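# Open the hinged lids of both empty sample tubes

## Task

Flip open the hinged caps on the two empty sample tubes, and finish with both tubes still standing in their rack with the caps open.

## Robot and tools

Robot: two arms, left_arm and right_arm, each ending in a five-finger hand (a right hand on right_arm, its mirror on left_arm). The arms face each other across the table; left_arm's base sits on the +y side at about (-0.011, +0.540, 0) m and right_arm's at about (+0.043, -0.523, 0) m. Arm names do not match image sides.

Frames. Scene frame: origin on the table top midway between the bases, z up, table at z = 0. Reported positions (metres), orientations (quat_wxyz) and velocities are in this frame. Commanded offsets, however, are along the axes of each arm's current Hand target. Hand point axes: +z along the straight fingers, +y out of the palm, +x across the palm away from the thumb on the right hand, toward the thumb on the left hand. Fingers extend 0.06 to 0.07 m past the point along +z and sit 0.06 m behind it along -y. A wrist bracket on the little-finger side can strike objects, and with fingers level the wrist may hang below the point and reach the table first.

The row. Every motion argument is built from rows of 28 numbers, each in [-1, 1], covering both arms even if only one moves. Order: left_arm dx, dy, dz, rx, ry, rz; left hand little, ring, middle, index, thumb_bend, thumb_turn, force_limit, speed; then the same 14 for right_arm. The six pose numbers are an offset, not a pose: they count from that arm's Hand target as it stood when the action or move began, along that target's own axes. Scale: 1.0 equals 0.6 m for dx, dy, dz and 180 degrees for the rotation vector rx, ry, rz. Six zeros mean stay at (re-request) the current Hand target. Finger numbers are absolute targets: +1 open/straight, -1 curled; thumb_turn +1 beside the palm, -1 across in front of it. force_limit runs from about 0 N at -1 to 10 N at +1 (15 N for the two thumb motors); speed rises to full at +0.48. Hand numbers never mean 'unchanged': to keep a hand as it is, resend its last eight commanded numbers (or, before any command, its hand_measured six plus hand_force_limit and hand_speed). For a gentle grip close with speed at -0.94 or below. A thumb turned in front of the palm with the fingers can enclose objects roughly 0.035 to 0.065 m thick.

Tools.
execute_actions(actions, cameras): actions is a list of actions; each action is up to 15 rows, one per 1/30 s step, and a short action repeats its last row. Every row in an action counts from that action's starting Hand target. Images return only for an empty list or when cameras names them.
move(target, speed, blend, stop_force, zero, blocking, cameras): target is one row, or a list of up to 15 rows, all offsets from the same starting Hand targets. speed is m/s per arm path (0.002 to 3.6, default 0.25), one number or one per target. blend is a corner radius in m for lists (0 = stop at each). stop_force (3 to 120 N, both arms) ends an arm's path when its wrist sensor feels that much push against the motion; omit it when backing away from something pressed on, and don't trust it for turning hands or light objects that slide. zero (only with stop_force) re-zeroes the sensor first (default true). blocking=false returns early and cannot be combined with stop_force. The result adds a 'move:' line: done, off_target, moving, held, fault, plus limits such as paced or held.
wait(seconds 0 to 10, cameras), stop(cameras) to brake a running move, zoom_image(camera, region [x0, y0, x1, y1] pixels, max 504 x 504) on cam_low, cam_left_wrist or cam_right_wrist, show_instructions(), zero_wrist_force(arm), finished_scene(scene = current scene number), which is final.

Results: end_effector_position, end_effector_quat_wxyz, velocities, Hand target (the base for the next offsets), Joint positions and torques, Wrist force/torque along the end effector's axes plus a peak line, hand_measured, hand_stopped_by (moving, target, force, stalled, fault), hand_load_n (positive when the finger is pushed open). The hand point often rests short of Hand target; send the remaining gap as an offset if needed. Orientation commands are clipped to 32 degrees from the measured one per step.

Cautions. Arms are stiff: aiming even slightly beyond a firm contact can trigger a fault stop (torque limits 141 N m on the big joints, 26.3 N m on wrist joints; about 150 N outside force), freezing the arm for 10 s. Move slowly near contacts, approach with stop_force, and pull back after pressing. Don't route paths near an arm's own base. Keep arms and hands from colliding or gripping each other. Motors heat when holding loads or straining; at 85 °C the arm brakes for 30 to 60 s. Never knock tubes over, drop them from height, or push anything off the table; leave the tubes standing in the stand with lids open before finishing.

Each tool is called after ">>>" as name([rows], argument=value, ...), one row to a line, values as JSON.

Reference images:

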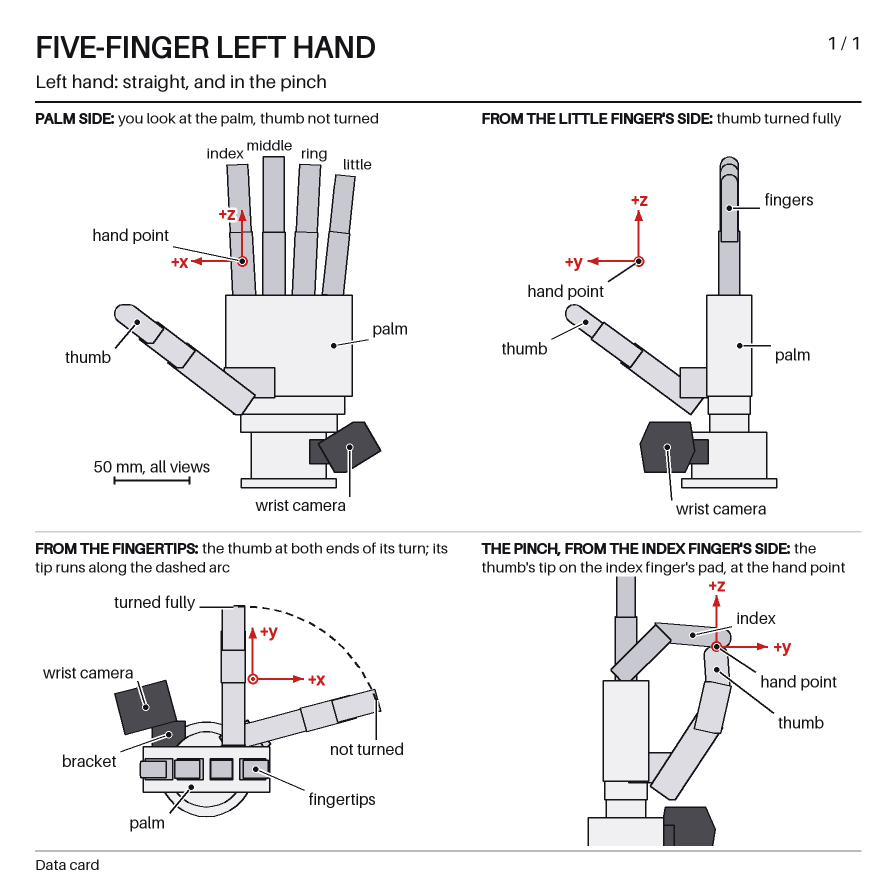

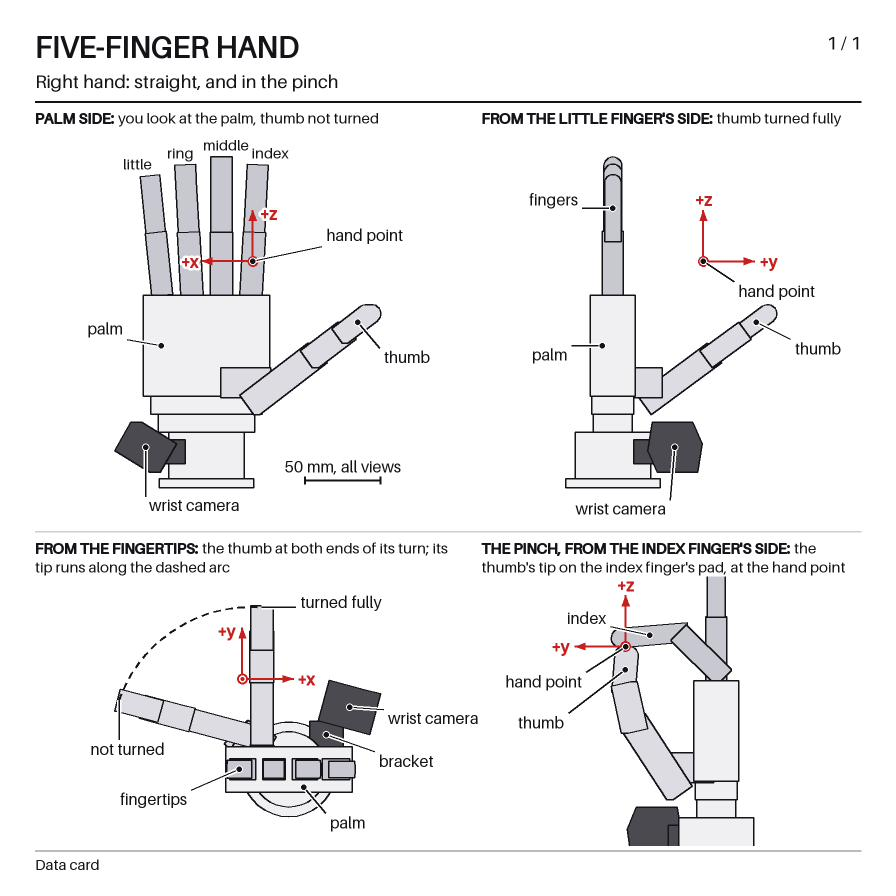

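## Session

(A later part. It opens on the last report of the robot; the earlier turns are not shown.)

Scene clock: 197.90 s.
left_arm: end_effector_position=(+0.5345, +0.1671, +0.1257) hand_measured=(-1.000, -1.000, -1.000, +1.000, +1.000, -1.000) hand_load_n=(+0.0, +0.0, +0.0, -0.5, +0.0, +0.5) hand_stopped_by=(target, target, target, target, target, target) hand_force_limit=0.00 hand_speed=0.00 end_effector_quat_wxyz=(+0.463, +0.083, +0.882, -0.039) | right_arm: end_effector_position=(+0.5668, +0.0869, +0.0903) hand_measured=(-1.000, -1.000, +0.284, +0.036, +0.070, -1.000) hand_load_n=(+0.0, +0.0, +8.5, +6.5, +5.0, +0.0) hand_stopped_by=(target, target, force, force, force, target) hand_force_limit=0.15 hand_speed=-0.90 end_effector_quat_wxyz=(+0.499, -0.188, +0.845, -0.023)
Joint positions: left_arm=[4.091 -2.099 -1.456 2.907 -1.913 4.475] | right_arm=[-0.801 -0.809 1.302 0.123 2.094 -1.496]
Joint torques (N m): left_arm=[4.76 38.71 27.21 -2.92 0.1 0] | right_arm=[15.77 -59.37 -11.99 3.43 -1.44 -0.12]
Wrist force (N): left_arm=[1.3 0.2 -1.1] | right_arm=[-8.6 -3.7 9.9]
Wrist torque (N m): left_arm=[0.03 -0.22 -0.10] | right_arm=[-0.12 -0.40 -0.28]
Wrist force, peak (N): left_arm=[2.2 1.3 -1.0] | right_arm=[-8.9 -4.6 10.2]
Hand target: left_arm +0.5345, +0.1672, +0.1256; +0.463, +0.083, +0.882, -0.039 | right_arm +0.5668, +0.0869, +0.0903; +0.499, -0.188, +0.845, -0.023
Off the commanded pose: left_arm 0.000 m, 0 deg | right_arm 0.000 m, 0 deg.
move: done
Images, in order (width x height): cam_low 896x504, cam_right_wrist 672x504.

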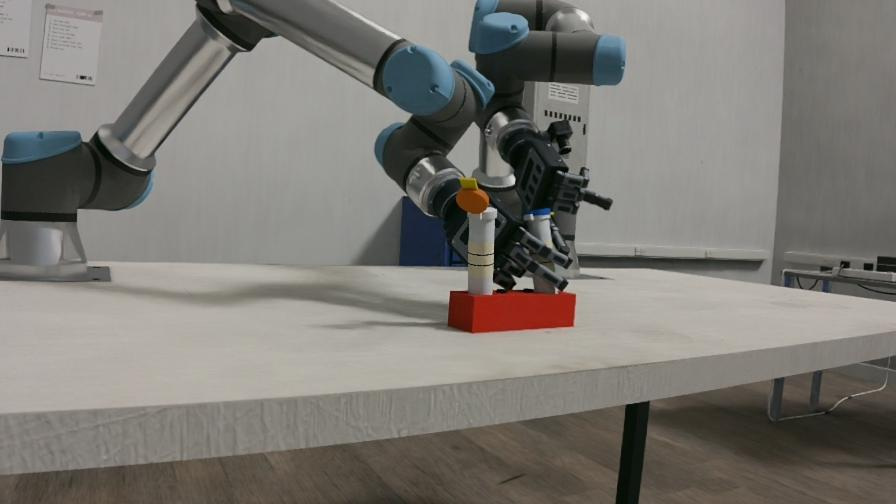

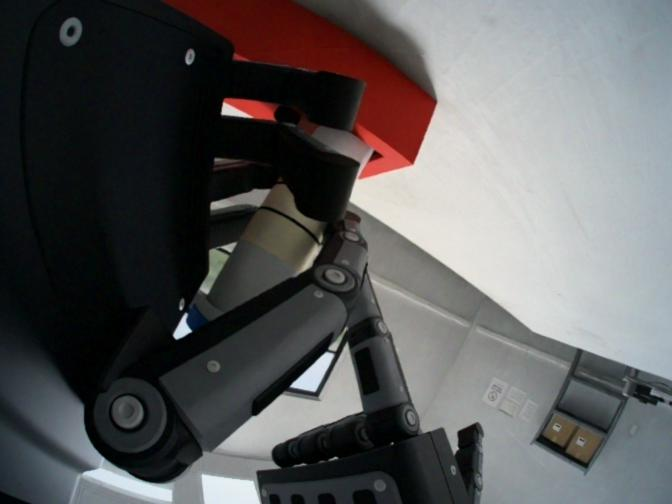

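>>> move(target=[0,-0.0175,0,0,0,0,-1,-1,-1,1,1,-1,0.0,0.0,0,0,0,0,0,0,-1,-1,-0.7,-0.7,-0.9,-1,0.15,-0.9], speed=0.025, stop_force=3, cameras=["cam_low","cam_right_wrist"])

>>> zoom_image(camera="cam_low", region=[510, 185, 590, 265])

>>> zoom_image(camera="cam_right_wrist", region=[180, 180, 460, 460])

Scene clock: 201.87 s.
left_arm: end_effector_position=(+0.5326, +0.1569, +0.1255) hand_measured=(-1.000, -1.000, -1.000, +1.000, +1.000, -1.000) hand_load_n=(+0.0, +0.0, +0.0, -1.5, -0.5, +0.0) hand_stopped_by=(target, target, target, target, target, target) hand_force_limit=0.00 hand_speed=0.00 end_effector_quat_wxyz=(+0.463, +0.083, +0.882, -0.039) | right_arm: end_effector_position=(+0.5668, +0.0869, +0.0903) hand_measured=(-1.000, -1.000, +0.284, +0.036, +0.070, -1.000) hand_load_n=(+0.0, +0.0, +9.0, +6.5, +4.5, -0.5) hand_stopped_by=(target, target, force, force, force, target) hand_force_limit=0.15 hand_speed=-0.90 end_effector_quat_wxyz=(+0.499, -0.188, +0.845, -0.023)
Joint positions: left_arm=[4.072 -2.115 -1.432 2.895 -1.927 4.463] | right_arm=[-0.801 -0.809 1.302 0.123 2.094 -1.496]
Joint torques (N m): left_arm=[8.22 50.19 12.2 1.42 1.88 2.19] | right_arm=[15.56 -58.87 -13.23 3.43 -0.08 -0.47]
Wrist force (N): left_arm=[0.1 1.5 -1.0] | right_arm=[-8.1 -4.0 9.2]
Wrist torque (N m): left_arm=[-0.01 -0.29 -0.18] | right_arm=[-0.11 -0.36 -0.29]
Wrist force, peak (N): left_arm=[-0.2 1.9 -1.2] | right_arm=[-8.9 -3.7 10.2]
Hand target: left_arm +0.5326, +0.1569, +0.1255; +0.463, +0.083, +0.882, -0.039 | right_arm +0.5668, +0.0869, +0.0903; +0.499, -0.188, +0.845, -0.023
Off the commanded pose: left_arm 0.000 m, 0 deg | right_arm 0.000 m, 0 deg.
move: done
Images, in order (width x height): cam_low 896x504, cam_right_wrist 672x504.

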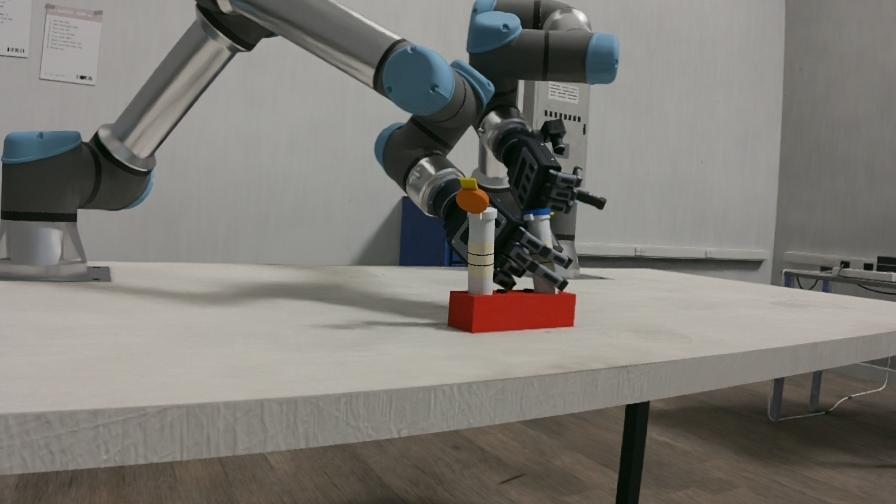

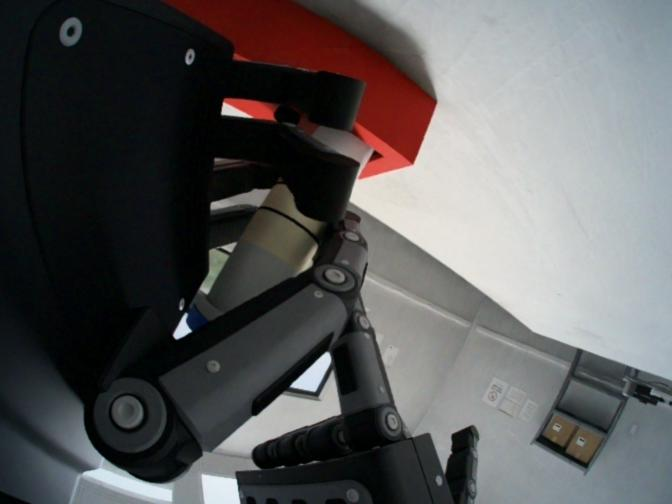

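Scaled by 6.300.

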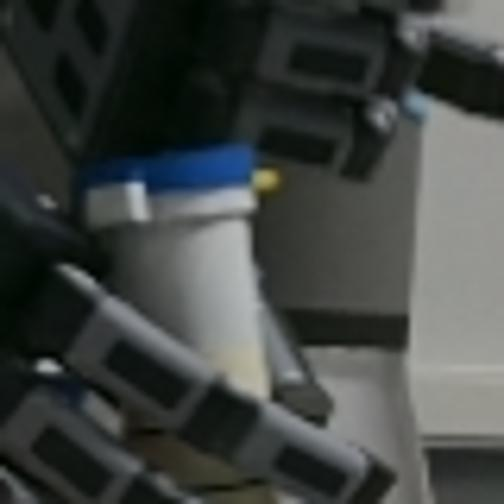

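Scaled by 1.800 from the camera's 672x504 image, which has a finer 960x720 frame.

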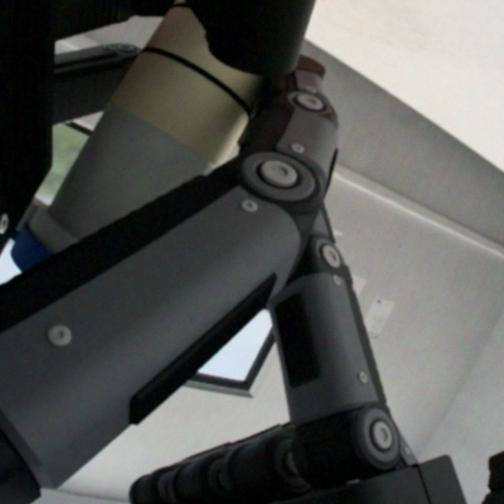

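>>> move(target=[-0.0218,0,-0.0153,0,0,0,-1,-1,-1,1,1,-1,0.0,0.0,0,0,0,0,0,0,-1,-1,-0.7,-0.7,-0.9,-1,0.15,-0.9], speed=0.03, stop_force=4, cameras=["cam_low","cam_right_wrist"])

>>> zoom_image(camera="cam_low", region=[510, 185, 590, 265])

>>> zoom_image(camera="cam_right_wrist", region=[180, 180, 460, 460])

Scene clock: 204.77 s.
left_arm: end_effector_position=(+0.5325, +0.1567, +0.1415) hand_measured=(-1.000, -1.000, -1.000, +1.000, +1.000, -1.000) hand_load_n=(+0.0, +0.0, +0.0, +0.0, +0.0, +0.0) hand_stopped_by=(target, target, target, target, target, target) hand_force_limit=0.00 hand_speed=0.00 end_effector_quat_wxyz=(+0.463, +0.083, +0.882, -0.039) | right_arm: end_effector_position=(+0.5668, +0.0869, +0.0903) hand_measured=(-1.000, -1.000, +0.284, +0.036, +0.070, -1.000) hand_load_n=(+0.0, +0.0, +9.0, +6.5, +5.0, +0.0) hand_stopped_by=(target, target, force, force, force, target) hand_force_limit=0.15 hand_speed=-0.90 end_effector_quat_wxyz=(+0.499, -0.188, +0.845, -0.023)
Joint positions: left_arm=[4.072 -2.1 -1.411 2.859 -1.928 4.463] | right_arm=[-0.801 -0.809 1.302 0.123 2.094 -1.496]
Joint torques (N m): left_arm=[-10.67 36.69 13.1 1.63 -2.19 -2.32] | right_arm=[17.58 -58.44 -11.26 3.31 -0.16 -0.72]
Wrist force (N): left_arm=[1.2 0.3 -0.8] | right_arm=[-8.8 -3.8 9.9]
Wrist torque (N m): left_arm=[0.03 -0.19 -0.11] | right_arm=[-0.13 -0.35 -0.30]
Wrist force, peak (N): left_arm=[0.1 1.7 -1.0] | right_arm=[-9.0 -3.8 10.0]
Hand target: left_arm +0.5325, +0.1567, +0.1415; +0.463, +0.083, +0.882, -0.039 | right_arm +0.5668, +0.0869, +0.0903; +0.499, -0.188, +0.845, -0.023
Off the commanded pose: left_arm 0.000 m, 0 deg | right_arm 0.000 m, 0 deg.
move: done
Images, in order (width x height): cam_low 896x504, cam_right_wrist 672x504.

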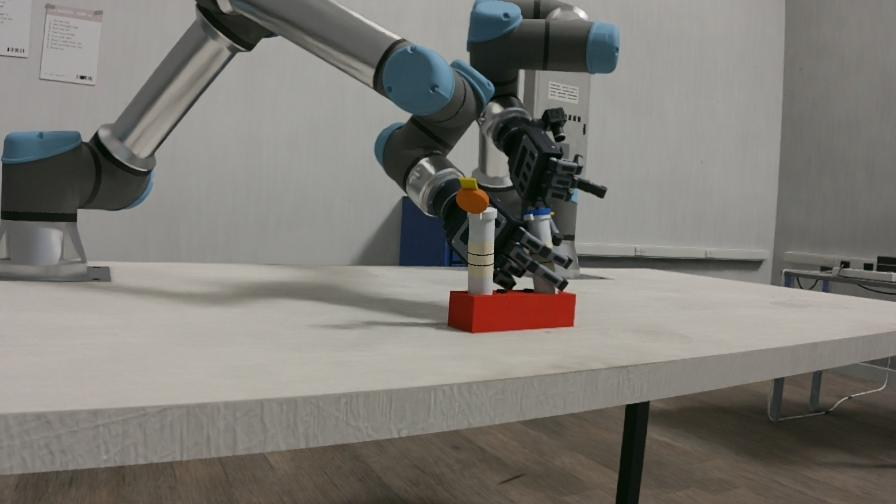

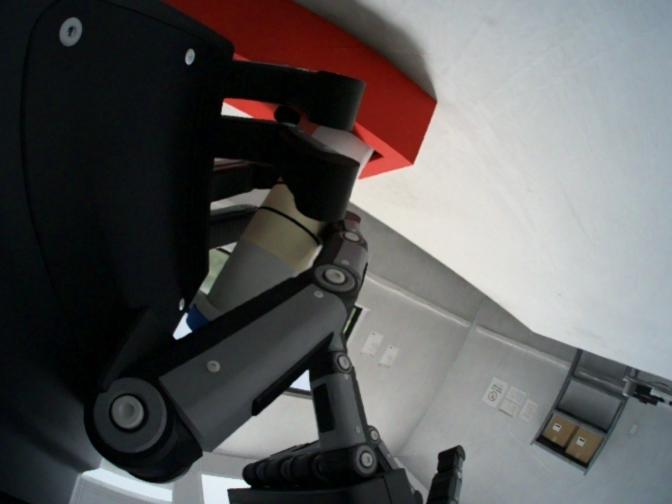

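Scaled by 6.300.

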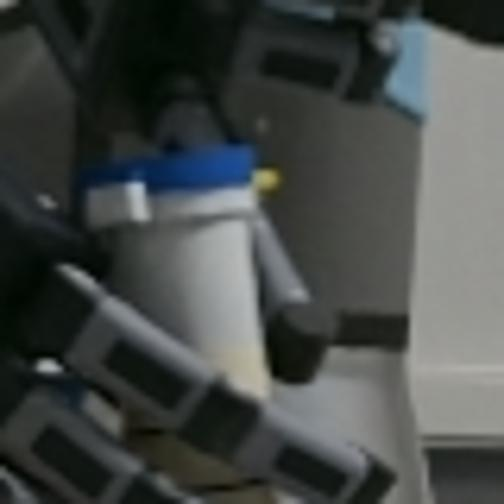

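Scaled by 1.800 from the camera's 672x504 image, which has a finer 960x720 frame.

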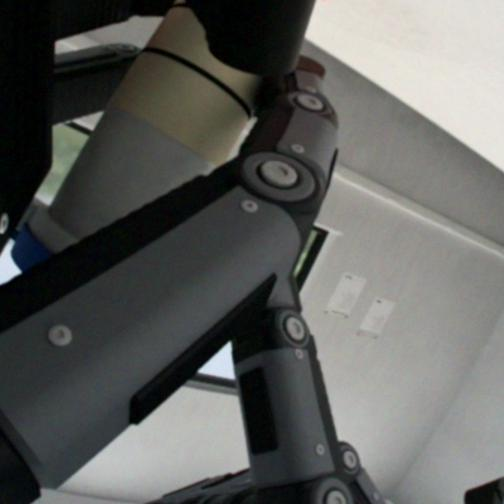

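>>> move(target=[-0.041,-0.0017,-0.0287,0,0,0,-1,-1,-1,1,1,-1,0.0,0.0,0,0,0,0,0,0,-1,-1,-0.7,-0.7,-0.9,-1,0.15,-0.9], speed=0.04, stop_force=10, cameras=["cam_low","cam_right_wrist"])

>>> zoom_image(camera="cam_low", region=[490, 165, 590, 305])

>>> zoom_image(camera="cam_right_wrist", region=[180, 180, 460, 460])

Scene clock: 207.73 s.
left_arm: end_effector_position=(+0.5320, +0.1555, +0.1715) hand_measured=(-1.000, -1.000, -1.000, +1.000, +1.000, -1.000) hand_load_n=(+0.5, +0.0, +0.0, +0.0, +0.0, +0.5) hand_stopped_by=(target, target, target, target, target, target) hand_force_limit=0.00 hand_speed=0.00 end_effector_quat_wxyz=(+0.463, +0.083, +0.882, -0.039) | right_arm: end_effector_position=(+0.5668, +0.0869, +0.0903) hand_measured=(-1.000, -1.000, +0.284, +0.036, +0.070, -1.000) hand_load_n=(+0.0, +0.5, +8.5, +6.0, +4.5, +0.0) hand_stopped_by=(target, target, force, force, force, target) hand_force_limit=0.15 hand_speed=-0.90 end_effector_quat_wxyz=(+0.499, -0.188, +0.845, -0.023)
Joint positions: left_arm=[4.069 -2.078 -1.364 2.79 -1.929 4.461] | right_arm=[-0.801 -0.809 1.302 0.123 2.094 -1.496]
Joint torques (N m): left_arm=[-3.3 36.04 13.26 1.41 -0.77 -1.59] | right_arm=[14.8 -58.89 -12.07 3.62 -2.87 -1.04]
Wrist force (N): left_arm=[1.2 0.6 -0.8] | right_arm=[-8.8 -3.9 10.0]
Wrist torque (N m): left_arm=[0.02 -0.16 -0.11] | right_arm=[-0.14 -0.35 -0.30]
Wrist force, peak (N): left_arm=[5.3 5.1 -1.0] | right_arm=[-7.8 -8.3 10.7]
Hand target: left_arm +0.5320, +0.1555, +0.1715; +0.463, +0.083, +0.882, -0.039 | right_arm +0.5668, +0.0869, +0.0903; +0.499, -0.188, +0.845, -0.023
Off the commanded pose: left_arm 0.000 m, 0 deg | right_arm 0.000 m, 0 deg.
move: done
Images, in order (width x height): cam_low 896x504, cam_right_wrist 672x504.

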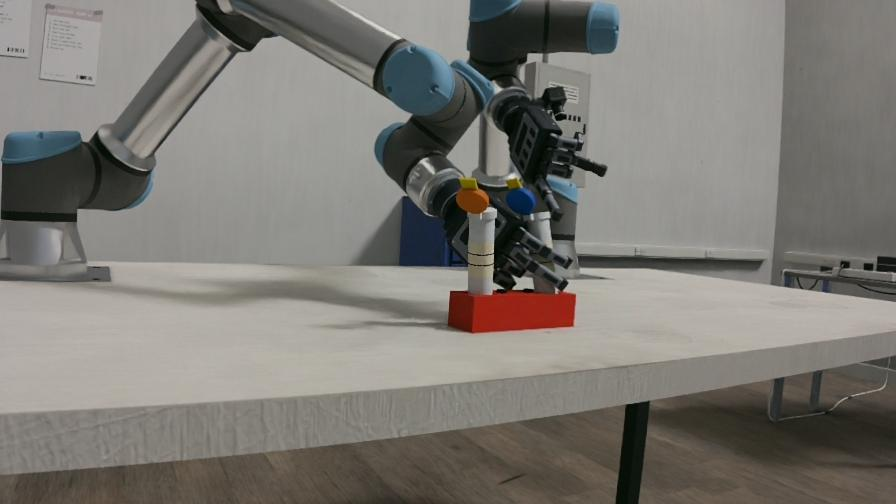

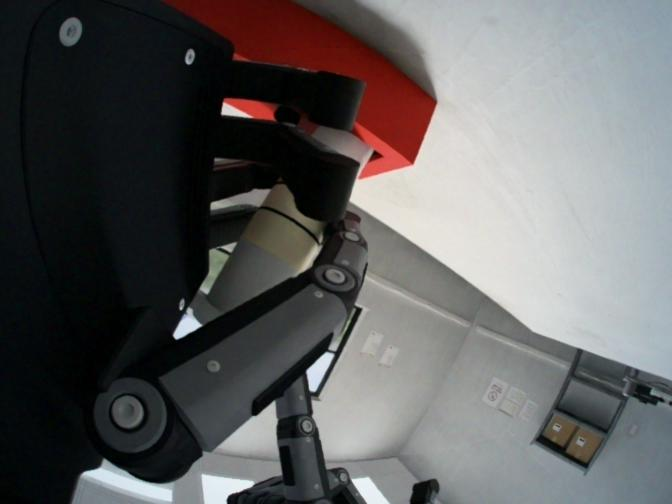

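Scaled by 3.600.

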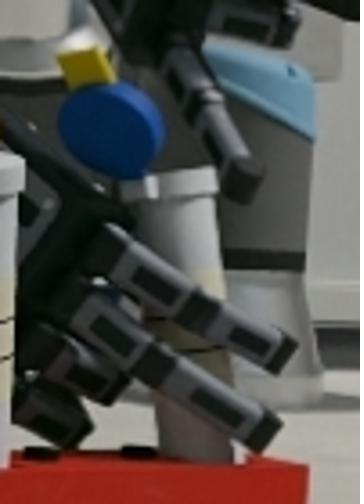

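Scaled by 1.800 from the camera's 672x504 image, which has a finer 960x720 frame.

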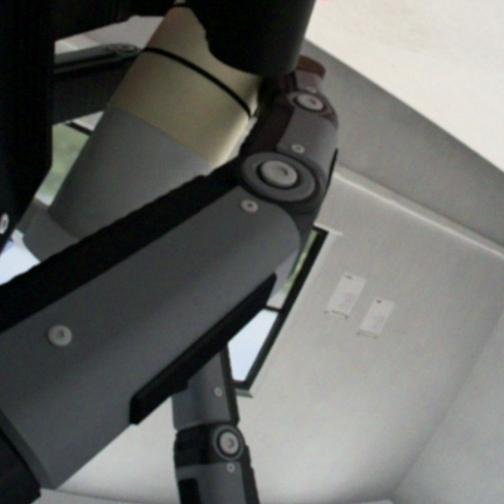

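>>> move([
  [-0.0273,0.08,-0.0191,0,0,0,-1,-1,-1,1,1,-1,0.0,0.0,0,0,0,0,0,0,-1,-1,-0.7,-0.7,-0.9,-1,0.15,-0.9],
  [-0.0273,0.2,-0.0191,0,0,0,-1,-1,-1,1,1,-1,0.0,0.0,0,0,0,0,0,0,-1,-1,1,1,1,-1,-0.4,-0.6],
  [-0.0273,0.2,-0.0191,0,0,0,-1,-1,-1,1,1,-1,0.0,0.0,0,0,-0.2167,0,0,0,-1,-1,1,1,1,-1,-0.4,-0.6],
], speed=[0.1,0.2,0.1], cameras=["all"])

>>> zoom_image(camera="cam_low", region=[430, 160, 600, 340])

Scene clock: 214.53 s.
left_arm: end_effector_position=(+0.5539, +0.2733, +0.1926) hand_measured=(-1.000, -1.000, -1.000, +1.000, +1.000, -1.000) hand_load_n=(+0.0, +0.0, +0.0, +0.0, +0.0, +0.0) hand_stopped_by=(target, target, target, target, target, target) hand_force_limit=0.00 hand_speed=0.00 end_effector_quat_wxyz=(+0.463, +0.083, +0.882, -0.039) | right_arm: end_effector_position=(+0.4558, +0.0674, +0.1553) hand_measured=(-1.000, -1.000, +1.000, +1.000, +1.000, -1.000) hand_load_n=(+0.0, +0.0, +0.0, +0.0, +0.0, +0.0) hand_stopped_by=(target, target, target, target, target, target) hand_force_limit=-0.40 hand_speed=-0.60 end_effector_quat_wxyz=(+0.499, -0.188, +0.845, -0.023) end_effector_velocity=(+0.001, +0.001, +0.001) end_effector_angular_velocity=(+0.001, -0.003, +0.003)
Joint positions: left_arm=[4.304 -1.898 -1.564 2.848 -1.74 4.605] | right_arm=[-0.672 -1.019 1.49 0.196 2.198 -1.403]
Joint velocities: left_arm=[within noise] | right_arm=[-0.002 0.001 -0.003 -0.004 -0.003 -0.006]
Joint torques (N m): left_arm=[8.29 40.78 12.54 -1.8 1.57 2.3] | right_arm=[-7.29 -31.61 -24.52 -1.92 -1.35 -1.87]
Wrist force (N): left_arm=[1.9 0.6 -1.4] | right_arm=[-0.5 -0.4 0.8]
Wrist torque (N m): left_arm=[0.12 -0.32 -0.04] | right_arm=[-0.05 -0.05 0.12]
Wrist force, peak (N): left_arm=[1.6 2.3 -1.0] | right_arm=[-8.9 -3.8 10.2]
Hand target: left_arm +0.5539, +0.2733, +0.1926; +0.463, +0.083, +0.882, -0.039 | right_arm +0.4559, +0.0674, +0.1553; +0.499, -0.188, +0.845, -0.023
Off the commanded pose: left_arm 0.000 m, 0 deg | right_arm 0.000 m, 0 deg.
move: done

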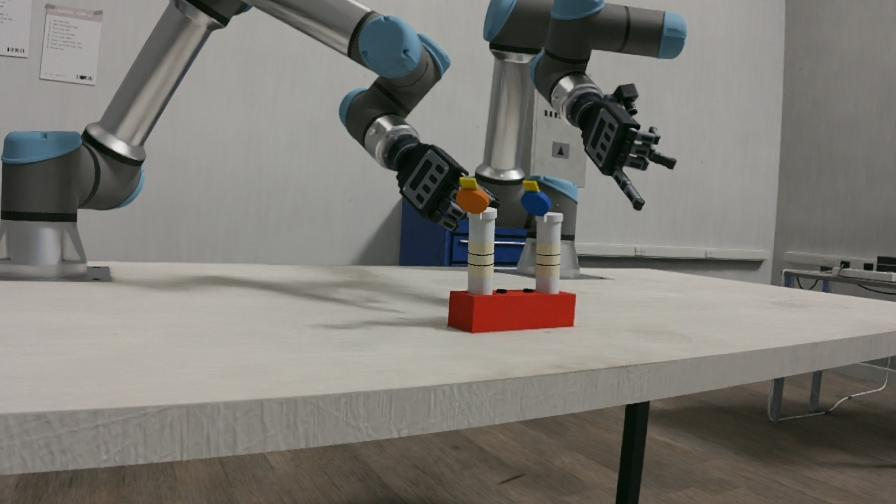

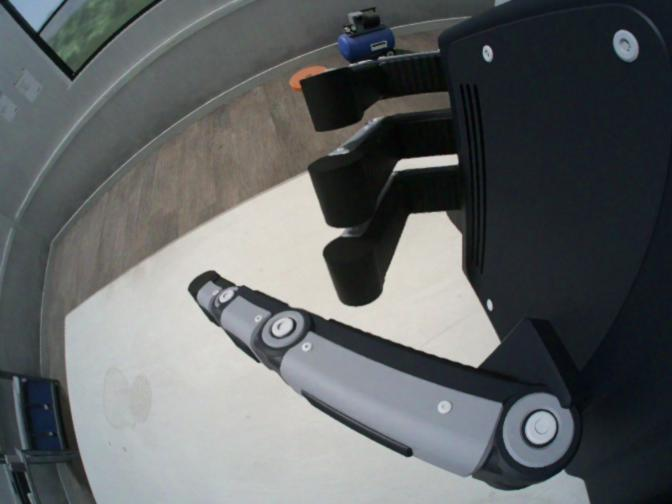

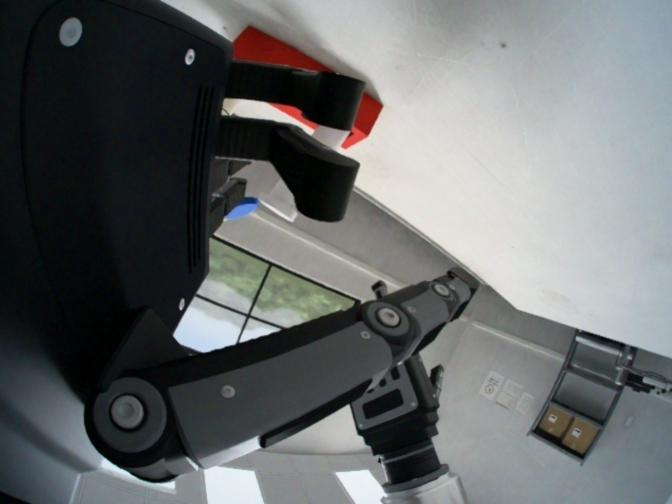

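Scaled by 2.800.

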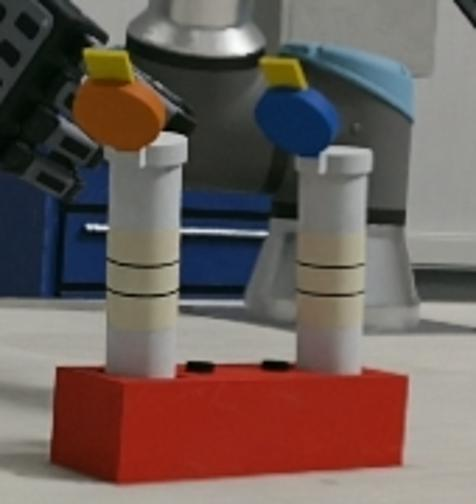

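>>> finished_scene(scene=2)

The scene is finished: the task was done.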